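## Task

Set the plastic box inside the gray tray, upright.

## Robot and tools

Robot: two seven-joint arms, left_arm and right_arm, each ending in a suction cup instead of fingers. Calibrated bases in the scene frame: left_arm at (-0.032, +0.292, 0) m, right_arm at (+0.031, -0.419, 0) m, both facing nearly straight along +x. Two fixed cameras, cam_head_left and cam_head_right (896x504 each), look down from a stand behind the arms.

Frame: the scene frame has its origin at table-top height halfway between the nominal bases, +x pointing out over the table, +y toward the left_arm side, +z up. Image left/right does not match arm names. Positions are in metres, orientations as quat_wxyz. The cup point is the centre of the cup rim; the cup faces along its own +z. The tool body widens to about 5 cm radius starting about 3 cm behind the rim.

execute_actions(actions, cameras): actions is a list of actions; each action is a list of up to 15 rows, one row per 1/30 s step, and a short action repeats its final row to fill 15 steps. Every row holds 14 numbers, each between -1 and 1, covering both arms even if one is idle: left dx, dy, dz, rx, ry, rz, suction, then right dx, dy, dz, rx, ry, rz, suction. The six pose numbers are an offset (not a pose) along scene axes, measured from that arm's Hand target as it was when the action began; every row is counted from that same starting point, not from the row before. Scale: 1.0 equals 0.6 m of travel or 180 degrees of turn. rx, ry, rz form one rotation vector, turning about the Hand target's position. Because each new action starts from the current Hand target, sending the same offset twice moves twice. Six zeros re-request the current Hand target. Suction is absolute: 1 is full vacuum (about 55 kPa below ambient), fractions ask for partial vacuum, 0.05 or less means off. It persists, so repeat the last value you sent to keep it unchanged; a 0 turns it off. Images come back only with an empty actions list or when cameras lists names (["all"] for both).

move(target, speed, blend, blocking, cameras): target is one 14-number row laid out as above, or a list of up to 15 such rows; every row is an offset from the Hand targets at the move's start, not from the previous row. The cup point travels in a straight line; nothing avoids obstacles or the other arm. speed is the top path speed in m/s, 0.002 to 0.5 (default 0.25), one value or one per target; turning is limited to twice that in rad/s, never above 0.873 rad/s. blend, in metres, rounds corners of a list; 0 stops at each corner. blocking=false returns after about 0.5 s while motion continues. Paths end together and are cut off after 10 s. The result adds a "move:" line telling how it ended (done, off_target, moving, held, fault) plus any limits (paced = clipped pose, held = steps withheld). done means at rest within 3 mm and 2 degrees; neither done nor off_target says whether something is touched.

wait(seconds 0 to 10) lets time pass with arms holding their commands. stop() brakes a running move; faster moves need more room. zoom_image(camera, region=[x0, y0, x1, y1]) enlarges a pixel box, at most 504 by 504, from the newest image of cam_head_left or cam_head_right. clear_fault(arm) resets one arm's torque fault after a result has reported it. finished_scene(scene) ends the current scene with its number; it is final, and the goal must hold with the robot hands off.

Results: end_effector_position and end_effector_quat_wxyz per arm; Hand target (the last commanded pose after clipping, the base for the next offsets); Tool commands; suction_measured (near 0 means no seal; on a sealed surface it settles up to 0.15 under the command); part_present (becomes 1 at 0.50, drops to 0 under 0.45); joint positions, velocities and torques; flange force (tool frame, somewhat noisy, missing after row-based calls); motor temperatures; and, after execute_actions, sampled cup positions. The cup often stops short of its Hand target; a later command (even zeros) asks again, and any remaining gap must be sent as an offset.

Control details: each step the commanded orientation is limited to 32 degrees from the measured one. Large turns may swing the elbow. Joints have speed and acceleration caps, so long moves may not finish before a result returns.

Gripping: switch suction on and press the 31 mm rim flat onto a smooth face with no holes, seams or edges beneath it. Under vacuum the cup shortens, so the object rides up to about 13 mm nearer the tool. To release, lower the object onto its support, set suction off, let vacuum decay, then retreat at least 20 mm. A cup sealed to the table pins the tool until suction is off.

Avoid: the arms are very stiff, so aiming a few millimetres beyond a hard contact pushes hard; approach slowly and stop at contact, and back a target off past the cup point to end a press. Never let the arms, their end links or held items strike each other. Do not drop objects, release them while moving, or let anything fall off the table. Torque faults (a joint over its limit, 104.5 N m for the first four joints and 51.3 N m for the last three, or straying over 5 degrees) freeze that arm until clear_fault. Holding loads or straining toward unreachable poses heats motors: MOTOR HOT appears from 60 °C, and at 75 °C the arm sags for 30 to 60 s. Loose objects may occasionally get nudged.

Each tool is called after "Emit:" as name(argument=value, ...), one argument or row to a line, values as JSON.

## Session

Emit:
execute_actions(
  actions=[],
)

Emit:
zoom_image(
  camera="cam_head_left",
  region=[300, 140, 700, 340],
)

Emit:
zoom_image(
  camera="cam_head_right",
  region=[300, 140, 700, 340],
)

Scene clock: 0.00 s.
left_arm: end_effector_position=(+0.5531, -0.0231, +0.2193) suction_measured=0.00 part_present=0 end_effector_quat_wxyz=(+0.321, +0.306, +0.881, -0.164) | right_arm: end_effector_position=(+0.2945, -0.0660, +0.1078) suction_measured=0.00 part_present=0 end_effector_quat_wxyz=(-0.418, +0.265, +0.869, +0.028)
Joint positions: left_arm=[0.011 0.685 0.513 1.644 0.056 0.206 -3.554] | right_arm=[-0.332 0.985 -0.451 1.512 -0.376 1.204 2.092]
Joint velocities: within noise
Joint torques (N m): no reading
Motor temperatures (°C): left_arm=[39 38 39 38 40 44 47] | right_arm=[40 36 39 38 41 48 52]
Flange force (N): no reading
Hand target: left_arm +0.5531, -0.0231, +0.2193; +0.321, +0.306, +0.881, -0.164 | right_arm +0.2945, -0.0660, +0.1078; -0.418, +0.265, +0.869, +0.028
Tool commands: left_gripper/suction=+0.0 right_gripper/suction=+0.0

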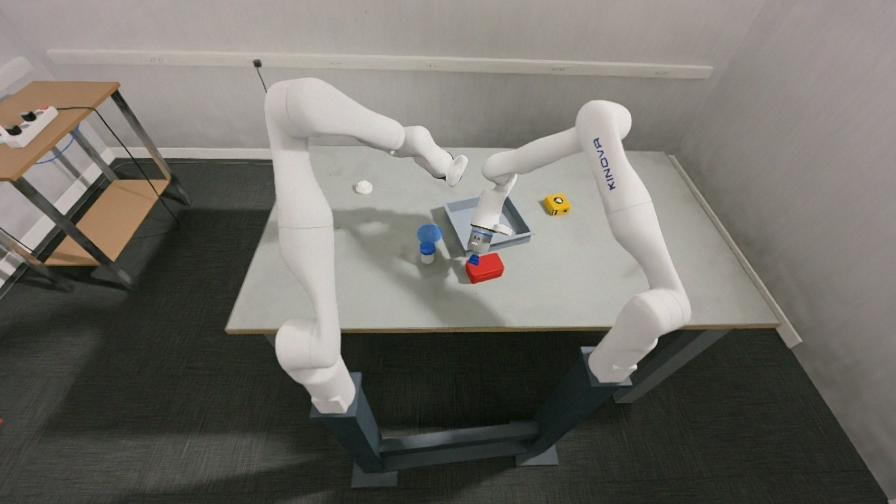

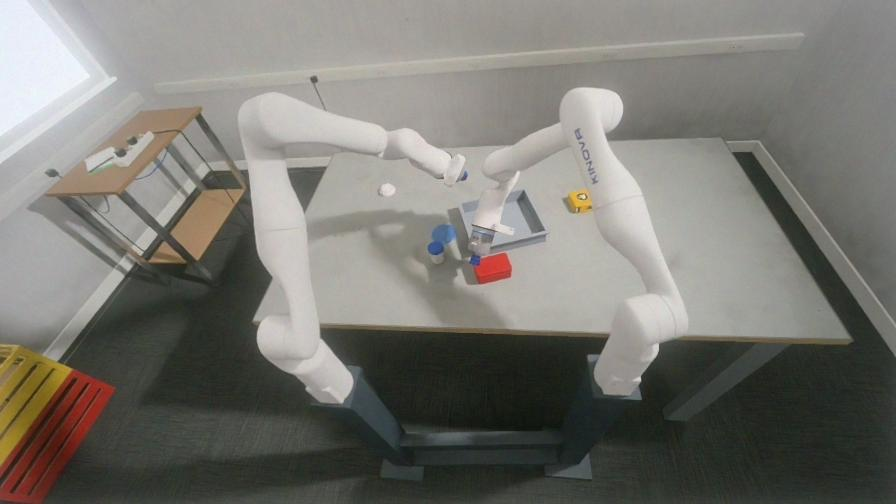

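Scaled by 1.260 from the camera's 896x504 image, which has a finer 1280x720 frame.

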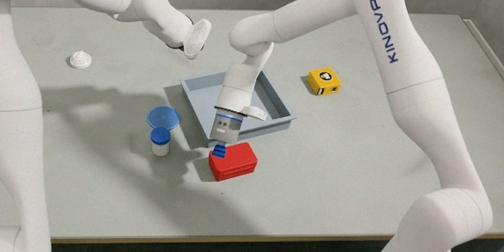

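Scaled by 1.260 from the camera's 896x504 image, which has a finer 1280x720 frame.

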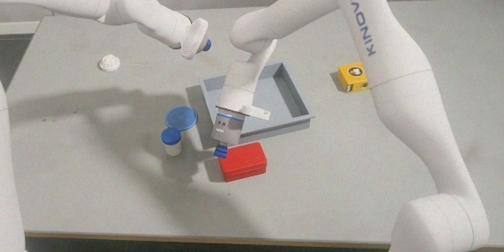

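Emit:
move(
  target=[-0.17,0.45,0.17,0,0,0,0,0.081,-0.062,0.154,-0.0974,-0.2566,0,0],
  cameras=["all"],
)

Emit:
zoom_image(
  camera="cam_head_left",
  region=[420, 180, 550, 300],
)

Emit:
zoom_image(
  camera="cam_head_right",
  region=[430, 180, 560, 300],
)

Scene clock: 13.67 s.
left_arm: end_effector_position=(+0.4511, +0.2469, +0.3213) suction_measured=0.00 part_present=0 end_effector_quat_wxyz=(+0.321, +0.306, +0.881, -0.164) | right_arm: end_effector_position=(+0.3431, -0.1032, +0.2002) suction_measured=0.00 part_present=0 end_effector_quat_wxyz=(-0.001, +0.291, +0.957, +0.000)
Joint positions: left_arm=[-1.156 0.436 1.177 1.921 0.306 0.584 -4.146] | right_arm=[-0.725 0.47 -0.174 1.729 0.095 0.952 1.616]
Joint torques (N m): left_arm=[1.38 -7.44 3.98 -6.01 0.32 -0.51 0.05] | right_arm=[0.12 -12.29 0.04 -3.77 -0.21 -0.03 0.49]
Flange force (N): left_arm=[1.3 -0.4 -5.1] | right_arm=[0.7 4.4 -4.2]
Hand target: left_arm +0.4511, +0.2470, +0.3213; +0.321, +0.306, +0.881, -0.164 | right_arm +0.3431, -0.1032, +0.2002; -0.001, +0.291, +0.957, +0.000
Off the commanded pose: left_arm 0.000 m, 0 deg | right_arm 0.000 m, 0 deg.
move: done

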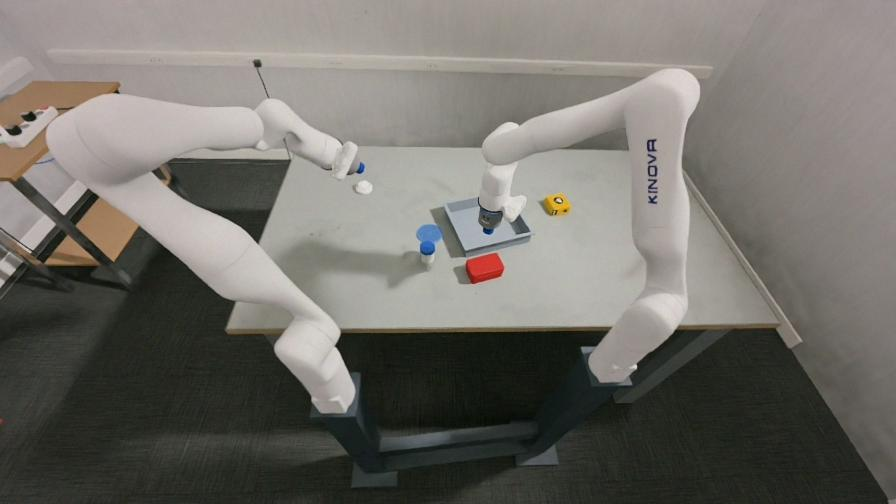

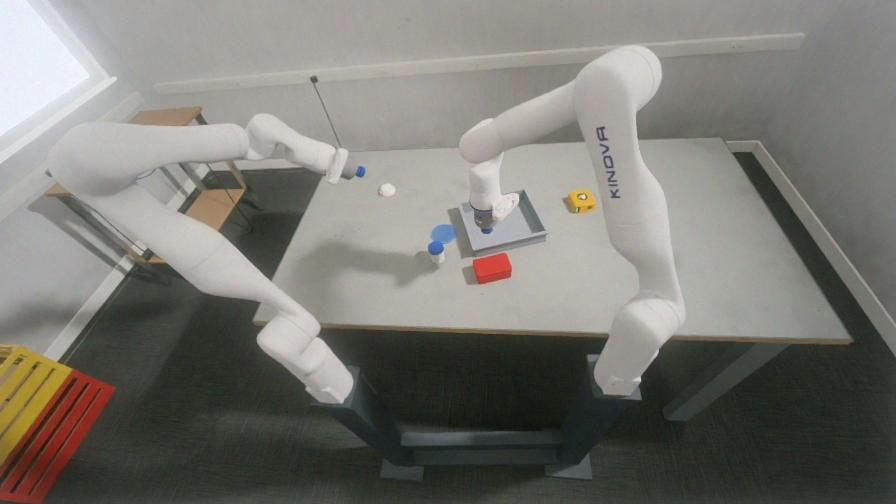

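Scaled by 3.877 from the camera's 896x504 image, which has a finer 1280x720 frame.

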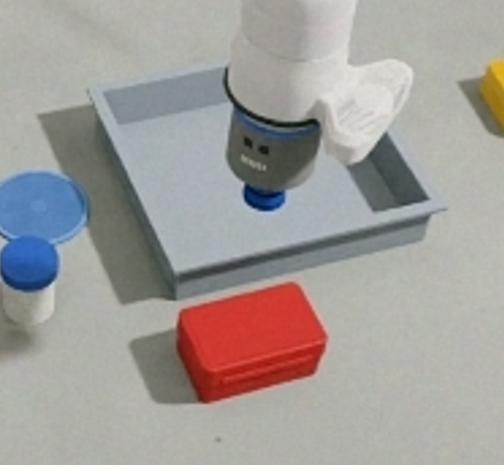

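Scaled by 3.877 from the camera's 896x504 image, which has a finer 1280x720 frame.

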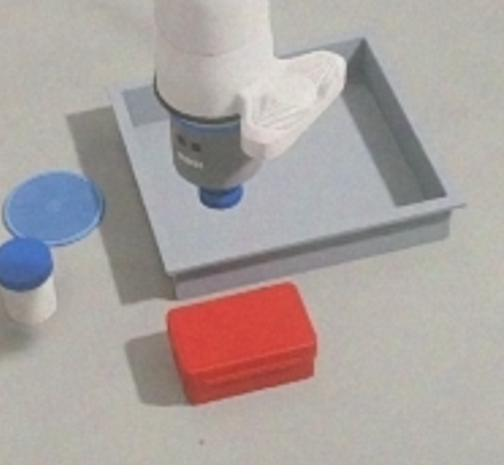

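Emit:
move(
  target=[
    [0,0,0,0,0,0,0,0.022,-0.015,-0.25,0,0,0,1],
    [0,0,0,0,0,0,0,0.022,-0.015,-0.263,0,0,0,1],
  ],
  speed=[0.2,0.03],
)

Scene clock: 28.90 s.
left_arm: end_effector_position=(+0.4511, +0.2469, +0.3213) suction_measured=0.00 part_present=0 end_effector_quat_wxyz=(+0.321, +0.306, +0.881, -0.164) | right_arm: end_effector_position=(+0.3563, -0.1122, +0.0424) suction_measured=0.73 part_present=1 end_effector_quat_wxyz=(-0.001, +0.291, +0.957, +0.000)
Joint positions: left_arm=[-1.156 0.436 1.177 1.921 0.307 0.584 -4.146] | right_arm=[-0.726 0.758 -0.125 1.857 0.166 0.536 1.59]
Joint torques (N m): left_arm=[1.32 -7.45 3.99 -5.9 0.34 -0.51 0.02] | right_arm=[0.12 -14.72 0.1 -1.72 -0.19 -0.02 0.49]
Flange force (N): left_arm=[0.7 0.0 -4.7] | right_arm=[-0.1 5.5 -1.9]
Hand target: left_arm +0.4511, +0.2469, +0.3213; +0.321, +0.306, +0.881, -0.164 | right_arm +0.3563, -0.1122, +0.0424; -0.001, +0.291, +0.957, +0.000
Off the commanded pose: left_arm 0.000 m, 0 deg | right_arm 0.000 m, 0 deg.
move: done

Emit:
move(
  target=[
    [0,0,0,0,0,0,0,0,0,0.18,0,0,0,1],
    [0,0,0,0,0,0,0,0.331,-0.0515,0.18,0,0,0,1],
    [0,0,0,0,0,0,0,0.331,-0.0515,0.025,0,0,0,1],
    [0,0,0,0,0,0,0,0.331,-0.0515,0.001,0,0,0,1],
  ],
  speed=[0.2,0.25,0.2,0.03],
  blend=[0.04,0.04,0.005,0],
  cameras=["all"],
)

Emit:
zoom_image(
  camera="cam_head_left",
  region=[430, 170, 550, 280],
)

Emit:
zoom_image(
  camera="cam_head_right",
  region=[440, 170, 560, 280],
)

Scene clock: 36.87 s.
left_arm: end_effector_position=(+0.4511, +0.2469, +0.3213) suction_measured=0.00 part_present=0 end_effector_quat_wxyz=(+0.321, +0.306, +0.881, -0.164) | right_arm: end_effector_position=(+0.5549, -0.1431, +0.0430) suction_measured=1.00 part_present=1 end_effector_quat_wxyz=(-0.001, +0.291, +0.957, +0.000)
Joint positions: left_arm=[-1.156 0.436 1.177 1.921 0.307 0.584 -4.146] | right_arm=[-0.464 0.981 -0.123 1.279 0.13 0.89 1.937]
Joint torques (N m): left_arm=[1.35 -7.33 3.98 -5.91 0.38 -0.47 0.03] | right_arm=[0.1 -19.23 0.07 -3.7 -0.17 0.06 0.48]
Flange force (N): left_arm=[0.8 -0.3 -4.9] | right_arm=[-2.2 6.0 -1.2]
Hand target: left_arm +0.4511, +0.2469, +0.3213; +0.321, +0.306, +0.881, -0.164 | right_arm +0.5549, -0.1431, +0.0430; -0.001, +0.291, +0.957, +0.000
Off the commanded pose: left_arm 0.000 m, 0 deg | right_arm 0.000 m, 0 deg.
move: done

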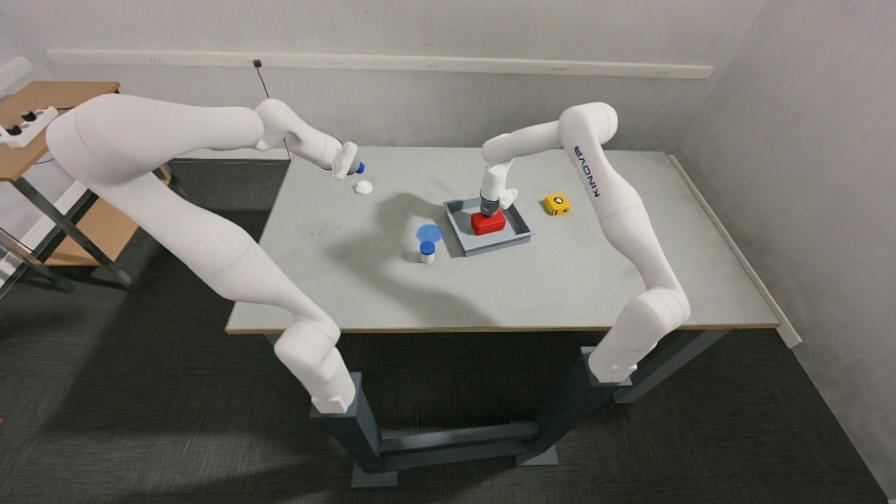

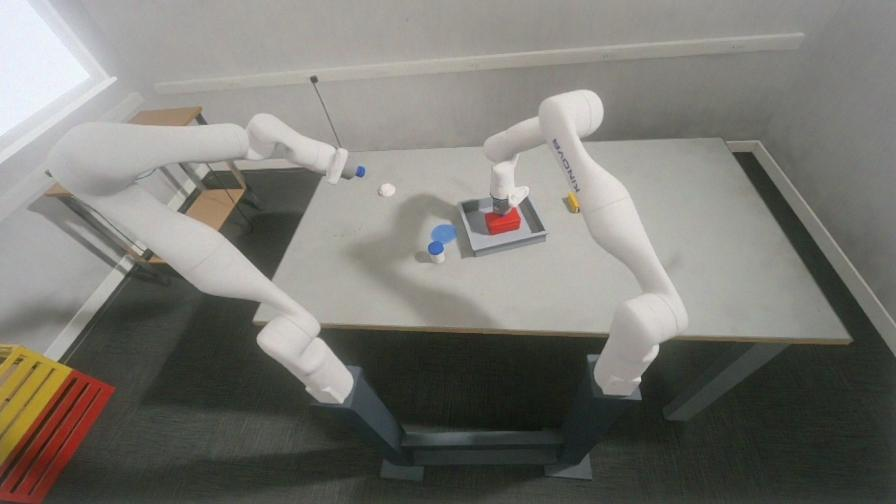

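Scaled by 4.200 from the camera's 896x504 image, which has a finer 1280x720 frame.

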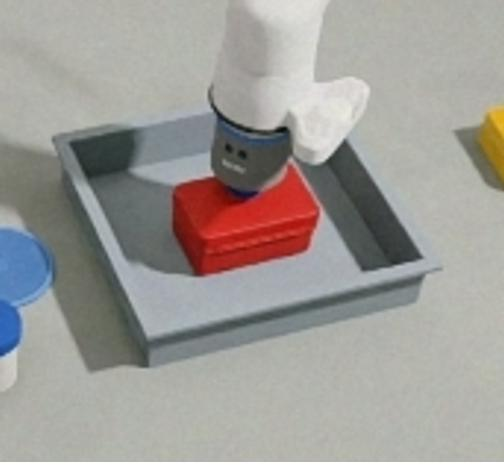

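Scaled by 4.200 from the camera's 896x504 image, which has a finer 1280x720 frame.

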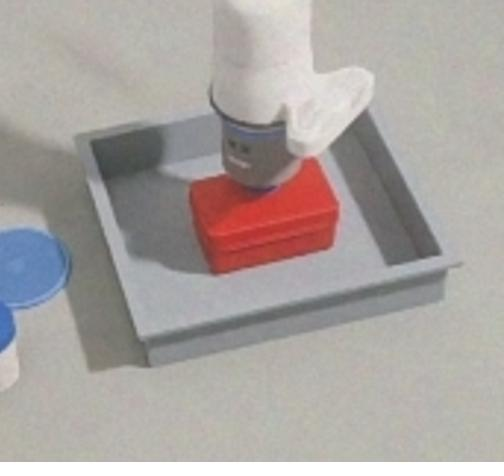

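Emit:
move(
  target=[0,0,0,0,0,0,0,0,0,-0.0075,0,0,0,1],
  speed=0.02,
)

Scene clock: 40.40 s.
left_arm: end_effector_position=(+0.4511, +0.2469, +0.3213) suction_measured=0.00 part_present=0 end_effector_quat_wxyz=(+0.321, +0.306, +0.881, -0.164) | right_arm: end_effector_position=(+0.5549, -0.1431, +0.0387) suction_measured=0.99 part_present=1 end_effector_quat_wxyz=(-0.001, +0.291, +0.957, +0.000)
Joint positions: left_arm=[-1.156 0.436 1.177 1.921 0.307 0.584 -4.146] | right_arm=[-0.464 0.988 -0.122 1.28 0.131 0.881 1.936]
Joint torques (N m): left_arm=[1.2 -7.38 3.99 -5.9 0.35 -0.53 0.01] | right_arm=[-0.22 -0.67 0.54 0.89 -0.04 -2.21 0.46]
Flange force (N): left_arm=[0.3 0.1 -4.4] | right_arm=[1.0 -1.0 -36.0]
Hand target: left_arm +0.4511, +0.2469, +0.3213; +0.321, +0.306, +0.881, -0.164 | right_arm +0.5549, -0.1431, +0.0385; -0.001, +0.291, +0.957, +0.000
Off the commanded pose: left_arm 0.000 m, 0 deg | right_arm 0.000 m, 0 deg.
move: done

Contact. Release and retreat.

Emit:
execute_actions(
  actions=[
    [[0,0,0,0,0,0,0,0,0,0.0017,0,0,0,0]],
  ],
)

Emit:
move(
  target=[
    [0,0,0,0,0,0,0,0,0,0.05,0,0,0,0],
    [0,0,0,0,0,0,0,0,0,0.2,0,0,0,0],
  ],
  speed=[0.05,0.2],
  blend=0.01,
  cameras=["cam_head_left"],
)

Emit:
zoom_image(
  camera="cam_head_left",
  region=[430, 170, 550, 280],
)

Scene clock: 45.27 s.
left_arm: end_effector_position=(+0.4511, +0.2469, +0.3213) suction_measured=0.00 part_present=0 end_effector_quat_wxyz=(+0.321, +0.306, +0.881, -0.164) | right_arm: end_effector_position=(+0.5548, -0.1431, +0.0395) suction_measured=0.00 part_present=0 end_effector_quat_wxyz=(-0.001, +0.291, +0.957, +0.000)
Joint positions: left_arm=[-1.156 0.436 1.177 1.921 0.307 0.584 -4.146] | right_arm=[-0.464 0.987 -0.123 1.28 0.13 0.883 1.936]
Joint torques (N m): left_arm=[1.24 -7.39 4.02 -5.92 0.34 -0.44 0.05] | right_arm=[0.29 -4.93 0.84 0.25 0.09 -1.44 0.47]
Hand target: left_arm +0.4511, +0.2469, +0.3213; +0.321, +0.306, +0.881, -0.164 | right_arm +0.5549, -0.1431, +0.0395; -0.001, +0.291, +0.957, +0.000
Off the commanded pose: left_arm 0.000 m, 0 deg | right_arm 0.000 m, 0 deg.
Step readings (end_effector_position of left_arm | right_arm):
0: (+0.4511, +0.2469, +0.3213) | (+0.5549, -0.1431, +0.0385)
1: (+0.4511, +0.2469, +0.3213) | (+0.5549, -0.1431, +0.0386)
2: (+0.4511, +0.2469, +0.3213) | (+0.5549, -0.1431, +0.0389)
4: (+0.4511, +0.2469, +0.3213) | (+0.5548, -0.1432, +0.0392)
8: (+0.4511, +0.2469, +0.3213) | (+0.5548, -0.1431, +0.0394)
15: (+0.4511, +0.2469, +0.3213) | (+0.5548, -0.1431, +0.0395)

Scene clock: 46.73 s.
left_arm: end_effector_position=(+0.4511, +0.2469, +0.3213) suction_measured=0.00 part_present=0 end_effector_quat_wxyz=(+0.321, +0.306, +0.881, -0.164) | right_arm: end_effector_position=(+0.5549, -0.1431, +0.1595) suction_measured=0.00 part_present=0 end_effector_quat_wxyz=(-0.001, +0.291, +0.957, +0.000)
Joint positions: left_arm=[-1.156 0.436 1.177 1.921 0.307 0.584 -4.146] | right_arm=[-0.46 0.824 -0.134 1.192 0.107 1.133 1.954]
Joint torques (N m): left_arm=[1.3 -7.39 3.95 -5.86 0.36 -0.46 0.04] | right_arm=[0.07 -18.09 0.07 -4.38 -0.15 -0.05 0.48]
Flange force (N): left_arm=[0.7 -0.1 -4.7] | right_arm=[-2.5 6.6 -3.4]
Hand target: left_arm +0.4511, +0.2469, +0.3213; +0.321, +0.306, +0.881, -0.164 | right_arm +0.5549, -0.1431, +0.1595; -0.001, +0.291, +0.957, +0.000
Off the commanded pose: left_arm 0.000 m, 0 deg | right_arm 0.000 m, 0 deg.
move: done
Images, in order (width x height): cam_head_left 896x504.

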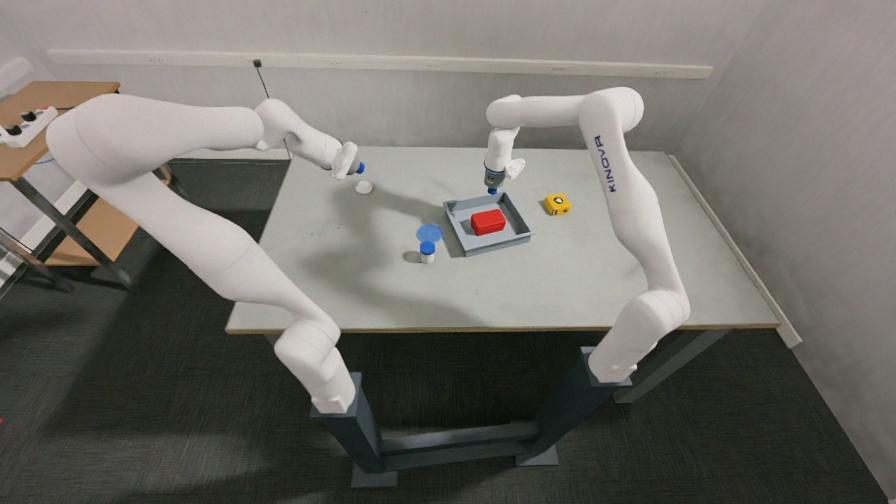

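Scaled by 4.200 from the camera's 896x504 image, which has a finer 1280x720 frame.

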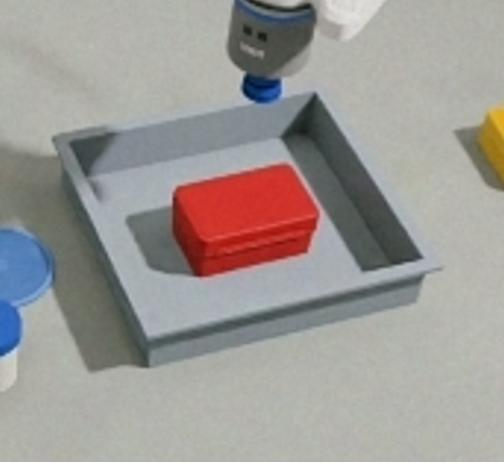

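Emit:
finished_scene(
  scene=2,
)

The scene is finished: the task was done.


## Next scene

Set the prescription vial inside the gray tray, upright.

Emit:
execute_actions(
  actions=[],
)

Emit:
zoom_image(
  camera="cam_head_left",
  region=[370, 160, 590, 300],
)

Emit:
zoom_image(
  camera="cam_head_right",
  region=[370, 160, 590, 300],
)

Scene clock: 0.00 s.
left_arm: end_effector_position=(+0.1979, +0.4051, +0.3195) suction_measured=0.00 part_present=0 end_effector_quat_wxyz=(+0.367, +0.887, -0.270, +0.074) | right_arm: end_effector_position=(+0.4069, -0.2111, +0.3328) suction_measured=0.00 part_present=0 end_effector_quat_wxyz=(+0.067, +0.462, +0.884, +0.009)
Joint positions: left_arm=[-0.729 0.318 -0.281 1.821 0.393 1.733 -1.706] | right_arm=[-0.453 0.255 -0.237 1.595 0.185 1.233 1.444]
Joint velocities: within noise
Joint torques (N m): no reading
Motor temperatures (°C): left_arm=[38 38 38 38 39 44 47] | right_arm=[40 36 38 38 41 48 52]
Flange force (N): no reading
Hand target: left_arm +0.1979, +0.4051, +0.3195; +0.367, +0.887, -0.270, +0.074 | right_arm +0.4069, -0.2111, +0.3328; +0.067, +0.462, +0.884, +0.009
Tool commands: left_gripper/suction=+0.0 right_gripper/suction=+0.0

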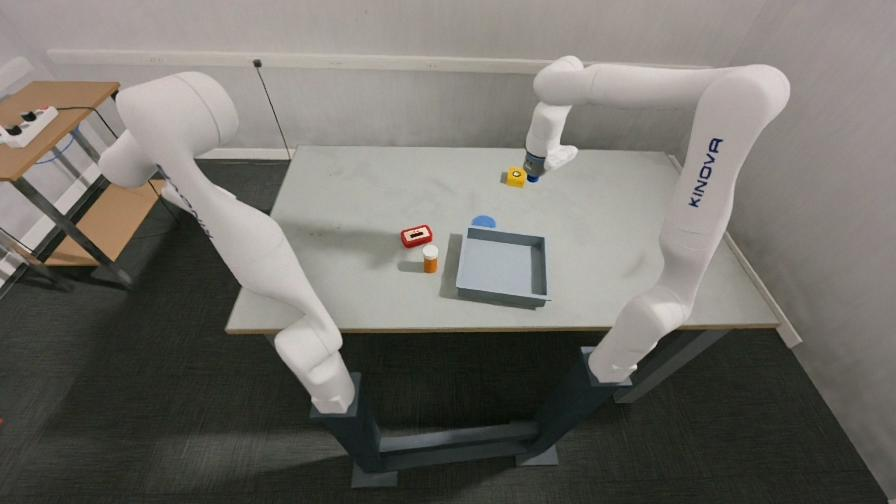

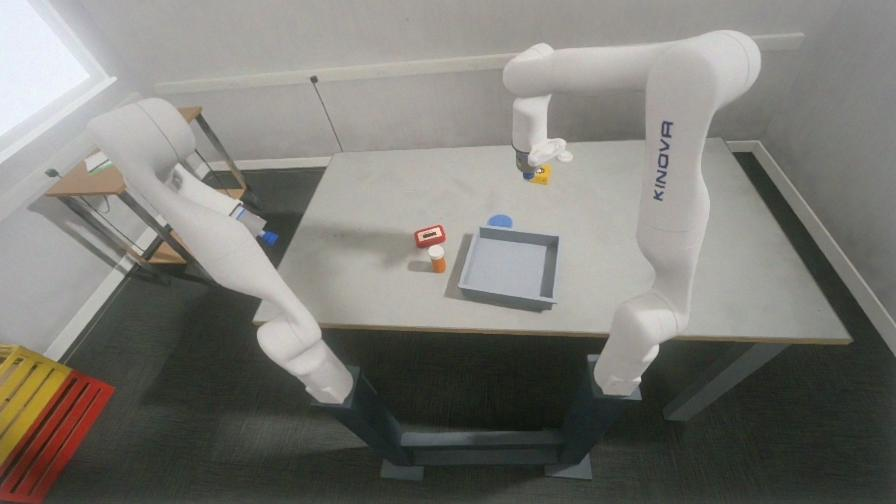

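Scaled by 2.291 from the camera's 896x504 image, which has a finer 1280x720 frame.

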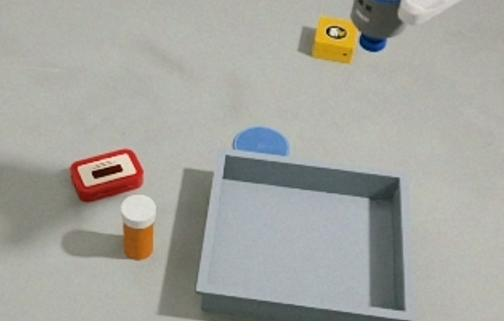

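Scaled by 2.291 from the camera's 896x504 image, which has a finer 1280x720 frame.

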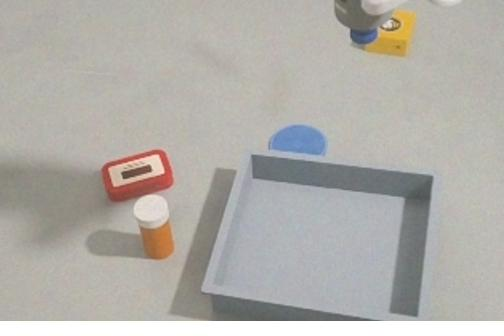

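Emit:
move(
  target=[0,0,0,0,0,0,0,-0.0465,0.447,-0.221,0.0147,0.0404,0,0],
  cameras=["all"],
)

Emit:
zoom_image(
  camera="cam_head_left",
  region=[380, 190, 480, 290],
)

Emit:
zoom_image(
  camera="cam_head_right",
  region=[390, 190, 490, 290],
)

Scene clock: 11.53 s.
left_arm: end_effector_position=(+0.1979, +0.4051, +0.3195) suction_measured=0.00 part_present=0 end_effector_quat_wxyz=(+0.367, +0.887, -0.270, +0.074) | right_arm: end_effector_position=(+0.3790, +0.0571, +0.2002) suction_measured=0.00 part_present=0 end_effector_quat_wxyz=(+0.000, +0.463, +0.886, +0.000)
Joint positions: left_arm=[-0.729 0.318 -0.281 1.821 0.393 1.733 -1.706] | right_arm=[-0.84 0.788 -0.295 1.143 0.22 1.24 1.056]
Joint torques (N m): left_arm=[1.27 -9.95 0.55 -4.66 0.18 0.89 -0.05] | right_arm=[0.1 -17.69 -0.63 -4.59 -0.2 -0.04 0.48]
Flange force (N): left_arm=[-1.8 0.9 -2.7] | right_arm=[3.1 5.8 -3.7]
Hand target: left_arm +0.1979, +0.4051, +0.3195; +0.367, +0.887, -0.270, +0.074 | right_arm +0.3790, +0.0571, +0.2002; +0.000, +0.463, +0.886, +0.000
Off the commanded pose: left_arm 0.000 m, 0 deg | right_arm 0.000 m, 0 deg.
move: done

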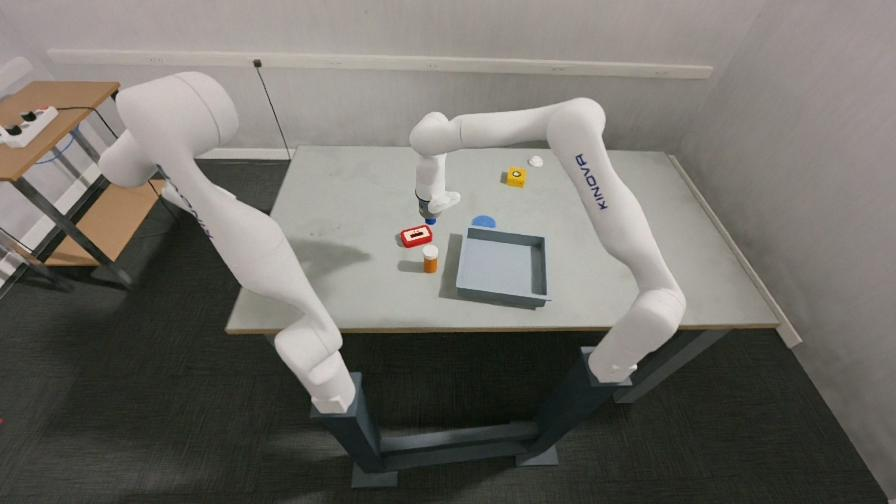

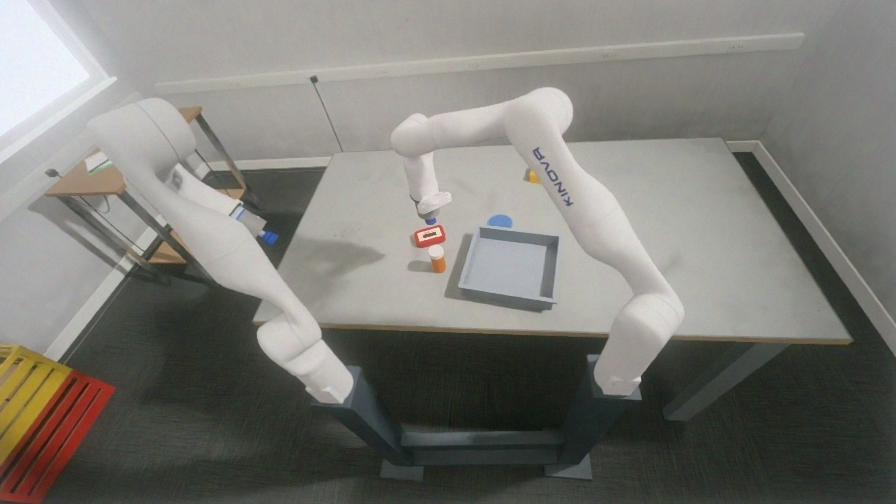

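Scaled by 5.040 from the camera's 896x504 image, which has a finer 1280x720 frame.

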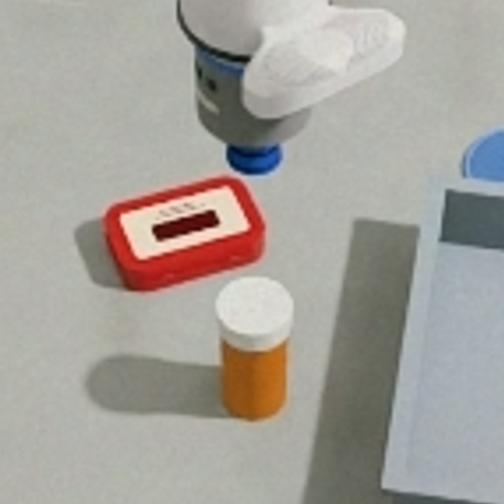

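Scaled by 5.040 from the camera's 896x504 image, which has a finer 1280x720 frame.

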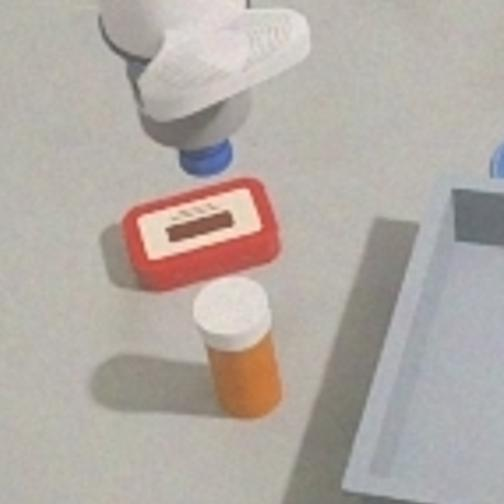

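Emit:
move(
  target=[
    [0,0,0,0,0,0,0,-0.0035,0.0025,-0.165,0,0,0,1],
    [0,0,0,0,0,0,0,-0.0035,0.0025,-0.199,0,0,0,1],
  ],
  speed=[0.2,0.03],
  blend=[0.003,0],
)

Scene clock: 19.97 s.
left_arm: end_effector_position=(+0.1979, +0.4051, +0.3195) suction_measured=0.00 part_present=0 end_effector_quat_wxyz=(+0.367, +0.887, -0.270, +0.074) | right_arm: end_effector_position=(+0.3769, +0.0586, +0.0808) suction_measured=0.00 part_present=0 end_effector_quat_wxyz=(+0.000, +0.463, +0.886, +0.000)
Joint positions: left_arm=[-0.729 0.318 -0.281 1.821 0.393 1.733 -1.706] | right_arm=[-0.849 0.93 -0.271 1.271 0.263 0.975 1.016]
Joint torques (N m): left_arm=[1.29 -9.89 0.63 -4.68 0.15 0.91 -0.03] | right_arm=[-0.02 -15.3 -0.62 -2.37 -0.24 -0.09 0.46]
Flange force (N): left_arm=[-1.9 1.1 -2.6] | right_arm=[2.8 6.0 -7.8]
Hand target: left_arm +0.1979, +0.4051, +0.3195; +0.367, +0.887, -0.270, +0.074 | right_arm +0.3769, +0.0586, +0.0808; +0.000, +0.463, +0.886, +0.000
Off the commanded pose: left_arm 0.000 m, 0 deg | right_arm 0.000 m, 0 deg.
move: done

Emit:
move(
  target=[0,0,0,0,0,0,0,0,0,-0.0035,0,0,0,1],
  speed=0.02,
)

Scene clock: 22.57 s.
left_arm: end_effector_position=(+0.1979, +0.4051, +0.3195) suction_measured=0.00 part_present=0 end_effector_quat_wxyz=(+0.367, +0.887, -0.270, +0.074) | right_arm: end_effector_position=(+0.3769, +0.0586, +0.0787) suction_measured=0.00 part_present=0 end_effector_quat_wxyz=(+0.000, +0.463, +0.886, +0.000)
Joint positions: left_arm=[-0.729 0.318 -0.281 1.821 0.393 1.733 -1.706] | right_arm=[-0.849 0.933 -0.271 1.273 0.264 0.97 1.015]
Joint torques (N m): left_arm=[1.29 -9.96 0.56 -4.7 0.16 0.91 -0.03] | right_arm=[-0.13 -13.63 -0.53 -1.72 -0.3 -0.12 0.48]
Flange force (N): left_arm=[-1.9 0.9 -2.6] | right_arm=[2.6 5.6 -10.6]
Hand target: left_arm +0.1979, +0.4051, +0.3195; +0.367, +0.887, -0.270, +0.074 | right_arm +0.3769, +0.0586, +0.0787; +0.000, +0.463, +0.886, +0.000
Off the commanded pose: left_arm 0.000 m, 0 deg | right_arm 0.000 m, 0 deg.
move: done

Emit:
wait(
  seconds=0,
  cameras=["all"],
)

Emit:
zoom_image(
  camera="cam_head_left",
  region=[400, 220, 460, 280],
)

Emit:
zoom_image(
  camera="cam_head_right",
  region=[410, 220, 470, 280],
)

Scene clock: 25.90 s.
left_arm: end_effector_position=(+0.1979, +0.4051, +0.3195) suction_measured=0.00 part_present=0 end_effector_quat_wxyz=(+0.367, +0.887, -0.270, +0.074) | right_arm: end_effector_position=(+0.3769, +0.0586, +0.0787) suction_measured=0.00 part_present=0 end_effector_quat_wxyz=(+0.000, +0.463, +0.886, +0.000)
Joint positions: left_arm=[-0.729 0.318 -0.281 1.821 0.393 1.733 -1.706] | right_arm=[-0.849 0.933 -0.271 1.273 0.264 0.97 1.015]
Joint torques (N m): left_arm=[1.22 -9.92 0.56 -4.74 0.14 0.87 0.01] | right_arm=[-0.19 -13.64 -0.55 -1.77 -0.32 -0.12 0.49]
Flange force (N): left_arm=[-1.9 1.1 -2.5] | right_arm=[2.4 5.5 -10.6]
Hand target: left_arm +0.1979, +0.4051, +0.3195; +0.367, +0.887, -0.270, +0.074 | right_arm +0.3769, +0.0586, +0.0787; +0.000, +0.463, +0.886, +0.000
Tool commands: left_gripper/suction=+0.0 right_gripper/suction=+1.0
Off the commanded pose: left_arm 0.000 m, 0 deg | right_arm 0.000 m, 0 deg.

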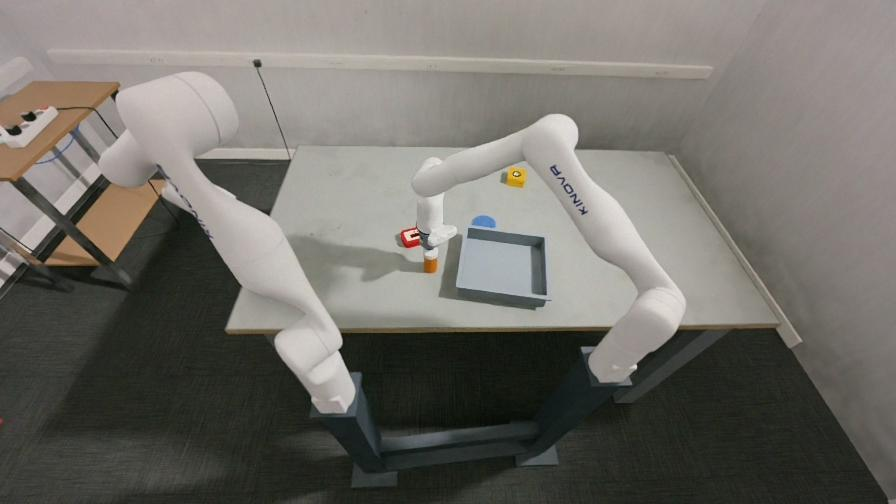

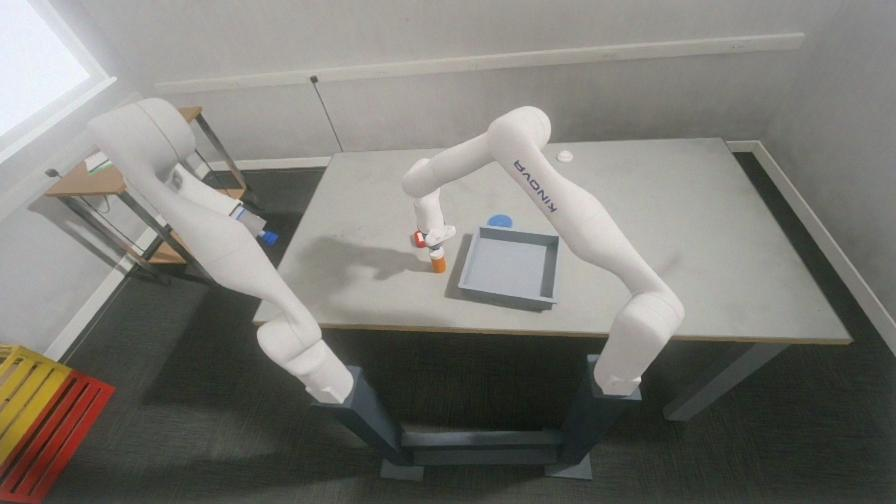

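Scaled by 8.400 from the camera's 896x504 image, which has a finer 1280x720 frame.

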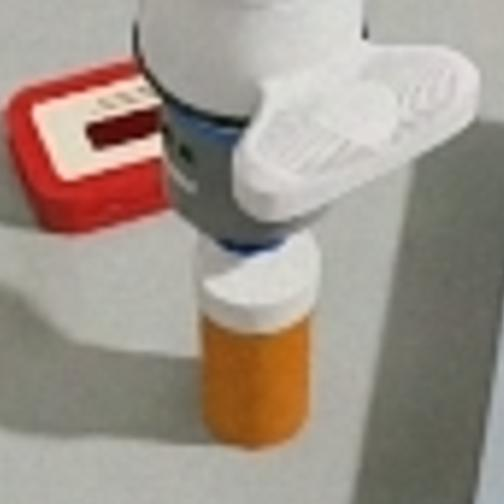

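Scaled by 8.400 from the camera's 896x504 image, which has a finer 1280x720 frame.

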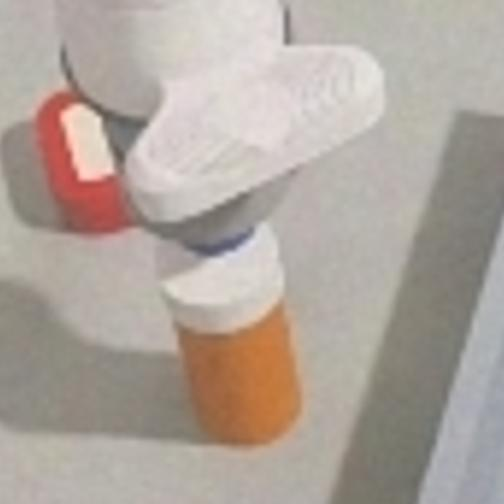

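Emit:
move(
  target=[
    [0,0,0,0,0,0,0,0,0,0.04,0,0,0,1],
    [0,0,0,0,0,0,0,-0.017,-0.003,0.04,0,0,0,1],
  ],
  speed=[0.08,0.08],
  cameras=["all"],
)

Emit:
zoom_image(
  camera="cam_head_left",
  region=[400, 220, 460, 280],
)

Emit:
zoom_image(
  camera="cam_head_right",
  region=[410, 220, 470, 280],
)

Scene clock: 43.13 s.
left_arm: end_effector_position=(+0.1979, +0.4051, +0.3195) suction_measured=0.00 part_present=0 end_effector_quat_wxyz=(+0.367, +0.887, -0.270, +0.074) | right_arm: end_effector_position=(+0.3666, +0.0569, +0.1027) suction_measured=0.00 part_present=0 end_effector_quat_wxyz=(+0.000, +0.463, +0.886, +0.000)
Joint positions: left_arm=[-0.729 0.318 -0.281 1.821 0.393 1.733 -1.706] | right_arm=[-0.857 0.884 -0.277 1.291 0.254 1 1.005]
Joint torques (N m): left_arm=[1.29 -9.91 0.59 -4.67 0.17 0.89 -0.02] | right_arm=[0.1 -17.96 -0.73 -3.85 -0.2 -0.01 0.49]
Flange force (N): left_arm=[-1.9 1.0 -2.7] | right_arm=[2.9 5.2 -2.7]
Hand target: left_arm +0.1978, +0.4051, +0.3195; +0.367, +0.887, -0.270, +0.074 | right_arm +0.3667, +0.0568, +0.1027; +0.000, +0.463, +0.886, +0.000
Off the commanded pose: left_arm 0.000 m, 0 deg | right_arm 0.000 m, 0 deg.
move: done

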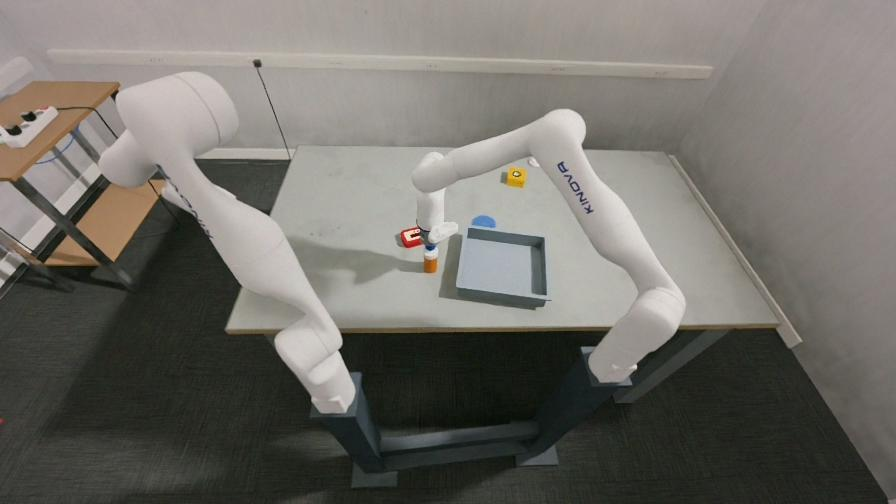

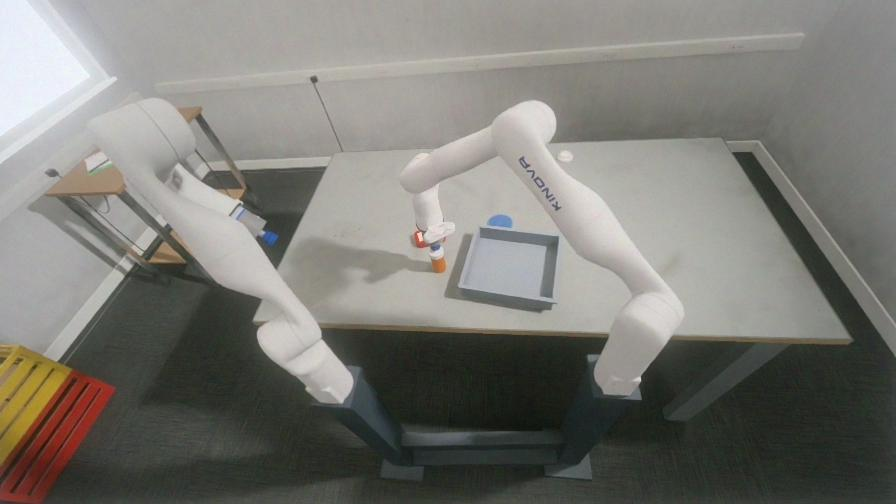

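Scaled by 8.400 from the camera's 896x504 image, which has a finer 1280x720 frame.

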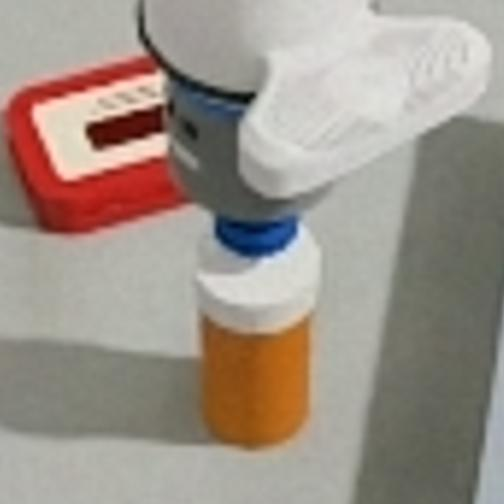

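Scaled by 8.400 from the camera's 896x504 image, which has a finer 1280x720 frame.

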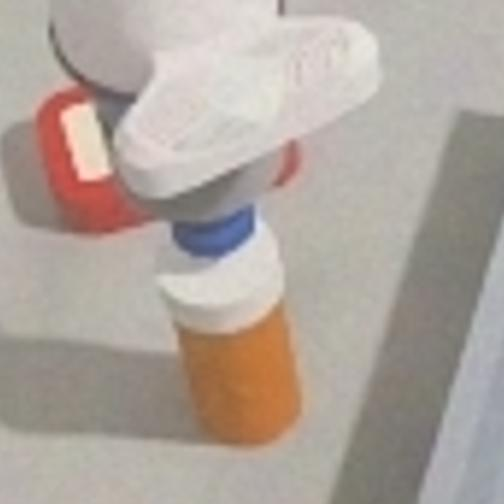

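Emit:
move(
  target=[
    [0,0,0,0,0,0,0,0.003,0,-0.025,0,0,0,1],
    [0,0,0,0,0,0,0,0.003,0,-0.042,0,0,0,1],
  ],
  speed=[0.1,0.03],
  blend=[0.003,0],
)

Scene clock: 49.07 s.
left_arm: end_effector_position=(+0.1979, +0.4051, +0.3195) suction_measured=0.00 part_present=0 end_effector_quat_wxyz=(+0.367, +0.887, -0.270, +0.074) | right_arm: end_effector_position=(+0.3685, +0.0569, +0.0776) suction_measured=0.78 part_present=1 end_effector_quat_wxyz=(+0.000, +0.463, +0.886, +0.000)
Joint positions: left_arm=[-0.729 0.318 -0.281 1.821 0.393 1.733 -1.706] | right_arm=[-0.857 0.922 -0.27 1.303 0.264 0.952 1.001]
Joint torques (N m): left_arm=[1.26 -9.96 0.57 -4.66 0.14 0.96 0.02] | right_arm=[0.33 -12.79 -0.02 -1.81 -0.07 -0.32 0.48]
Flange force (N): left_arm=[-1.9 0.8 -2.5] | right_arm=[2.9 4.0 -12.2]
Hand target: left_arm +0.1978, +0.4051, +0.3195; +0.367, +0.887, -0.270, +0.074 | right_arm +0.3685, +0.0568, +0.0775; +0.000, +0.463, +0.886, +0.000
Off the commanded pose: left_arm 0.000 m, 0 deg | right_arm 0.000 m, 0 deg.
move: done

Emit:
move(
  target=[
    [0,0,0,0,0,0,0,0,0,0.15,0,0,0,1],
    [0,0,0,0,0,0,0,0.0025,-0.3915,0.15,0,0,0,1],
    [0,0,0,0,0,0,0,0.0025,-0.3915,0.02,0,0,0,1],
    [0,0,0,0,0,0,0,0.0025,-0.3915,0.0,0,0,0,1],
  ],
  speed=[0.15,0.25,0.15,0.03],
  blend=[0.03,0.03,0.003,0],
)

Scene clock: 56.60 s.
left_arm: end_effector_position=(+0.1979, +0.4051, +0.3195) suction_measured=0.00 part_present=0 end_effector_quat_wxyz=(+0.367, +0.887, -0.270, +0.074) | right_arm: end_effector_position=(+0.3702, -0.1780, +0.0777) suction_measured=1.00 part_present=1 end_effector_quat_wxyz=(+0.000, +0.463, +0.886, +0.000)
Joint positions: left_arm=[-0.729 0.318 -0.281 1.821 0.393 1.733 -1.706] | right_arm=[-0.505 0.65 -0.246 1.947 0.275 0.575 1.245]
Joint torques (N m): left_arm=[1.3 -9.91 0.63 -4.68 0.16 0.89 -0.04] | right_arm=[-0.8 14.64 1.11 8.37 -0.48 -0.69 0.46]
Flange force (N): left_arm=[-1.9 1.0 -2.7] | right_arm=[-0.9 3.1 -70.7]
Hand target: left_arm +0.1978, +0.4051, +0.3195; +0.367, +0.887, -0.270, +0.074 | right_arm +0.3700, -0.1781, +0.0775; +0.000, +0.463, +0.886, +0.000
Off the commanded pose: left_arm 0.000 m, 0 deg | right_arm 0.000 m, 0 deg.
move: done

Firm contact already; ease up 1.5 mm and release.

Emit:
execute_actions(
  actions=[
    [[0,0,0,0,0,0,0,0,0,0.0025,0,0,0,1]],
    [[0,0,0,0,0,0,0,0,0,0,0,0,0,0]],
  ],
)

Emit:
move(
  target=[
    [0,0,0,0,0,0,0,0,0,0.05,0,0,0,0],
    [0,0,0,0,0,0,0,0,0,0.17,0,0,0,0],
  ],
  speed=[0.05,0.2],
  blend=0.01,
  cameras=["cam_head_left"],
)

Scene clock: 60.47 s.
left_arm: end_effector_position=(+0.1979, +0.4051, +0.3195) suction_measured=0.00 part_present=0 end_effector_quat_wxyz=(+0.367, +0.887, -0.270, +0.074) | right_arm: end_effector_position=(+0.3700, -0.1781, +0.0790) suction_measured=0.00 part_present=0 end_effector_quat_wxyz=(+0.000, +0.463, +0.886, +0.000)
Joint positions: left_arm=[-0.729 0.318 -0.281 1.821 0.393 1.733 -1.706] | right_arm=[-0.504 0.648 -0.247 1.947 0.273 0.579 1.246]
Joint torques (N m): left_arm=[1.25 -9.93 0.59 -4.69 0.16 0.95 -0.03] | right_arm=[-0.52 4.56 0.54 4.7 -0.38 -0.43 0.47]
Hand target: left_arm +0.1978, +0.4051, +0.3195; +0.367, +0.887, -0.270, +0.074 | right_arm +0.3700, -0.1781, +0.0790; +0.000, +0.463, +0.886, +0.000
Off the commanded pose: left_arm 0.000 m, 0 deg | right_arm 0.000 m, 0 deg.
Step readings (end_effector_position of left_arm | right_arm):
0: (+0.1979, +0.4051, +0.3195) | (+0.3700, -0.1781, +0.0775)
1: (+0.1979, +0.4051, +0.3195) | (+0.3700, -0.1782, +0.0776)
2: (+0.1979, +0.4051, +0.3195) | (+0.3699, -0.1783, +0.0780)
4: (+0.1979, +0.4051, +0.3195) | (+0.3697, -0.1783, +0.0785)
8: (+0.1979, +0.4051, +0.3195) | (+0.3699, -0.1782, +0.0788)
15: (+0.1979, +0.4051, +0.3195) | (+0.3700, -0.1781, +0.0790)
16: (+0.1979, +0.4051, +0.3195) | (+0.3700, -0.1781, +0.0790)
17: (+0.1979, +0.4051, +0.3195) | (+0.3700, -0.1780, +0.0791)
19: (+0.1979, +0.4051, +0.3195) | (+0.3700, -0.1780, +0.0791)
23: (+0.1979, +0.4051, +0.3195) | (+0.3700, -0.1780, +0.0791)
30: (+0.1979, +0.4051, +0.3195) | (+0.3700, -0.1780, +0.0790)

Scene clock: 61.83 s.
left_arm: end_effector_position=(+0.1979, +0.4051, +0.3195) suction_measured=0.00 part_present=0 end_effector_quat_wxyz=(+0.367, +0.887, -0.270, +0.074) | right_arm: end_effector_position=(+0.3700, -0.1781, +0.1810) suction_measured=0.00 part_present=0 end_effector_quat_wxyz=(+0.000, +0.463, +0.886, +0.000)
Joint positions: left_arm=[-0.729 0.318 -0.281 1.821 0.393 1.733 -1.706] | right_arm=[-0.451 0.456 -0.314 1.845 0.179 0.867 1.329]
Joint torques (N m): left_arm=[1.28 -9.95 0.67 -4.66 0.16 0.91 0.02] | right_arm=[0.08 -11.43 -0.36 -3.27 -0.19 0.02 0.49]
Flange force (N): left_arm=[-2.0 0.9 -2.7] | right_arm=[1.6 4.1 -4.2]
Hand target: left_arm +0.1979, +0.4051, +0.3195; +0.367, +0.887, -0.270, +0.074 | right_arm +0.3700, -0.1781, +0.1810; +0.000, +0.463, +0.886, +0.000
Off the commanded pose: left_arm 0.000 m, 0 deg | right_arm 0.000 m, 0 deg.
move: done
Images, in order (width x height): cam_head_left 896x504.

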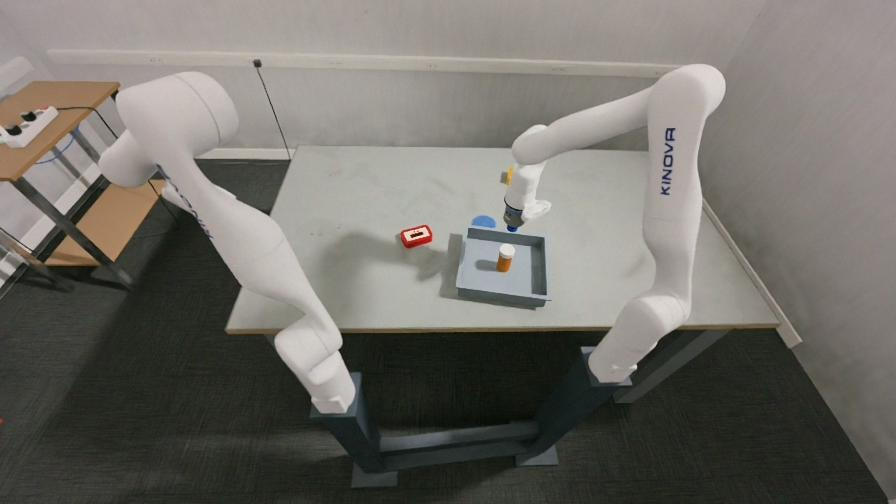

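Emit:
finished_scene(
  scene=3,
)

The scene is finished: the task was done.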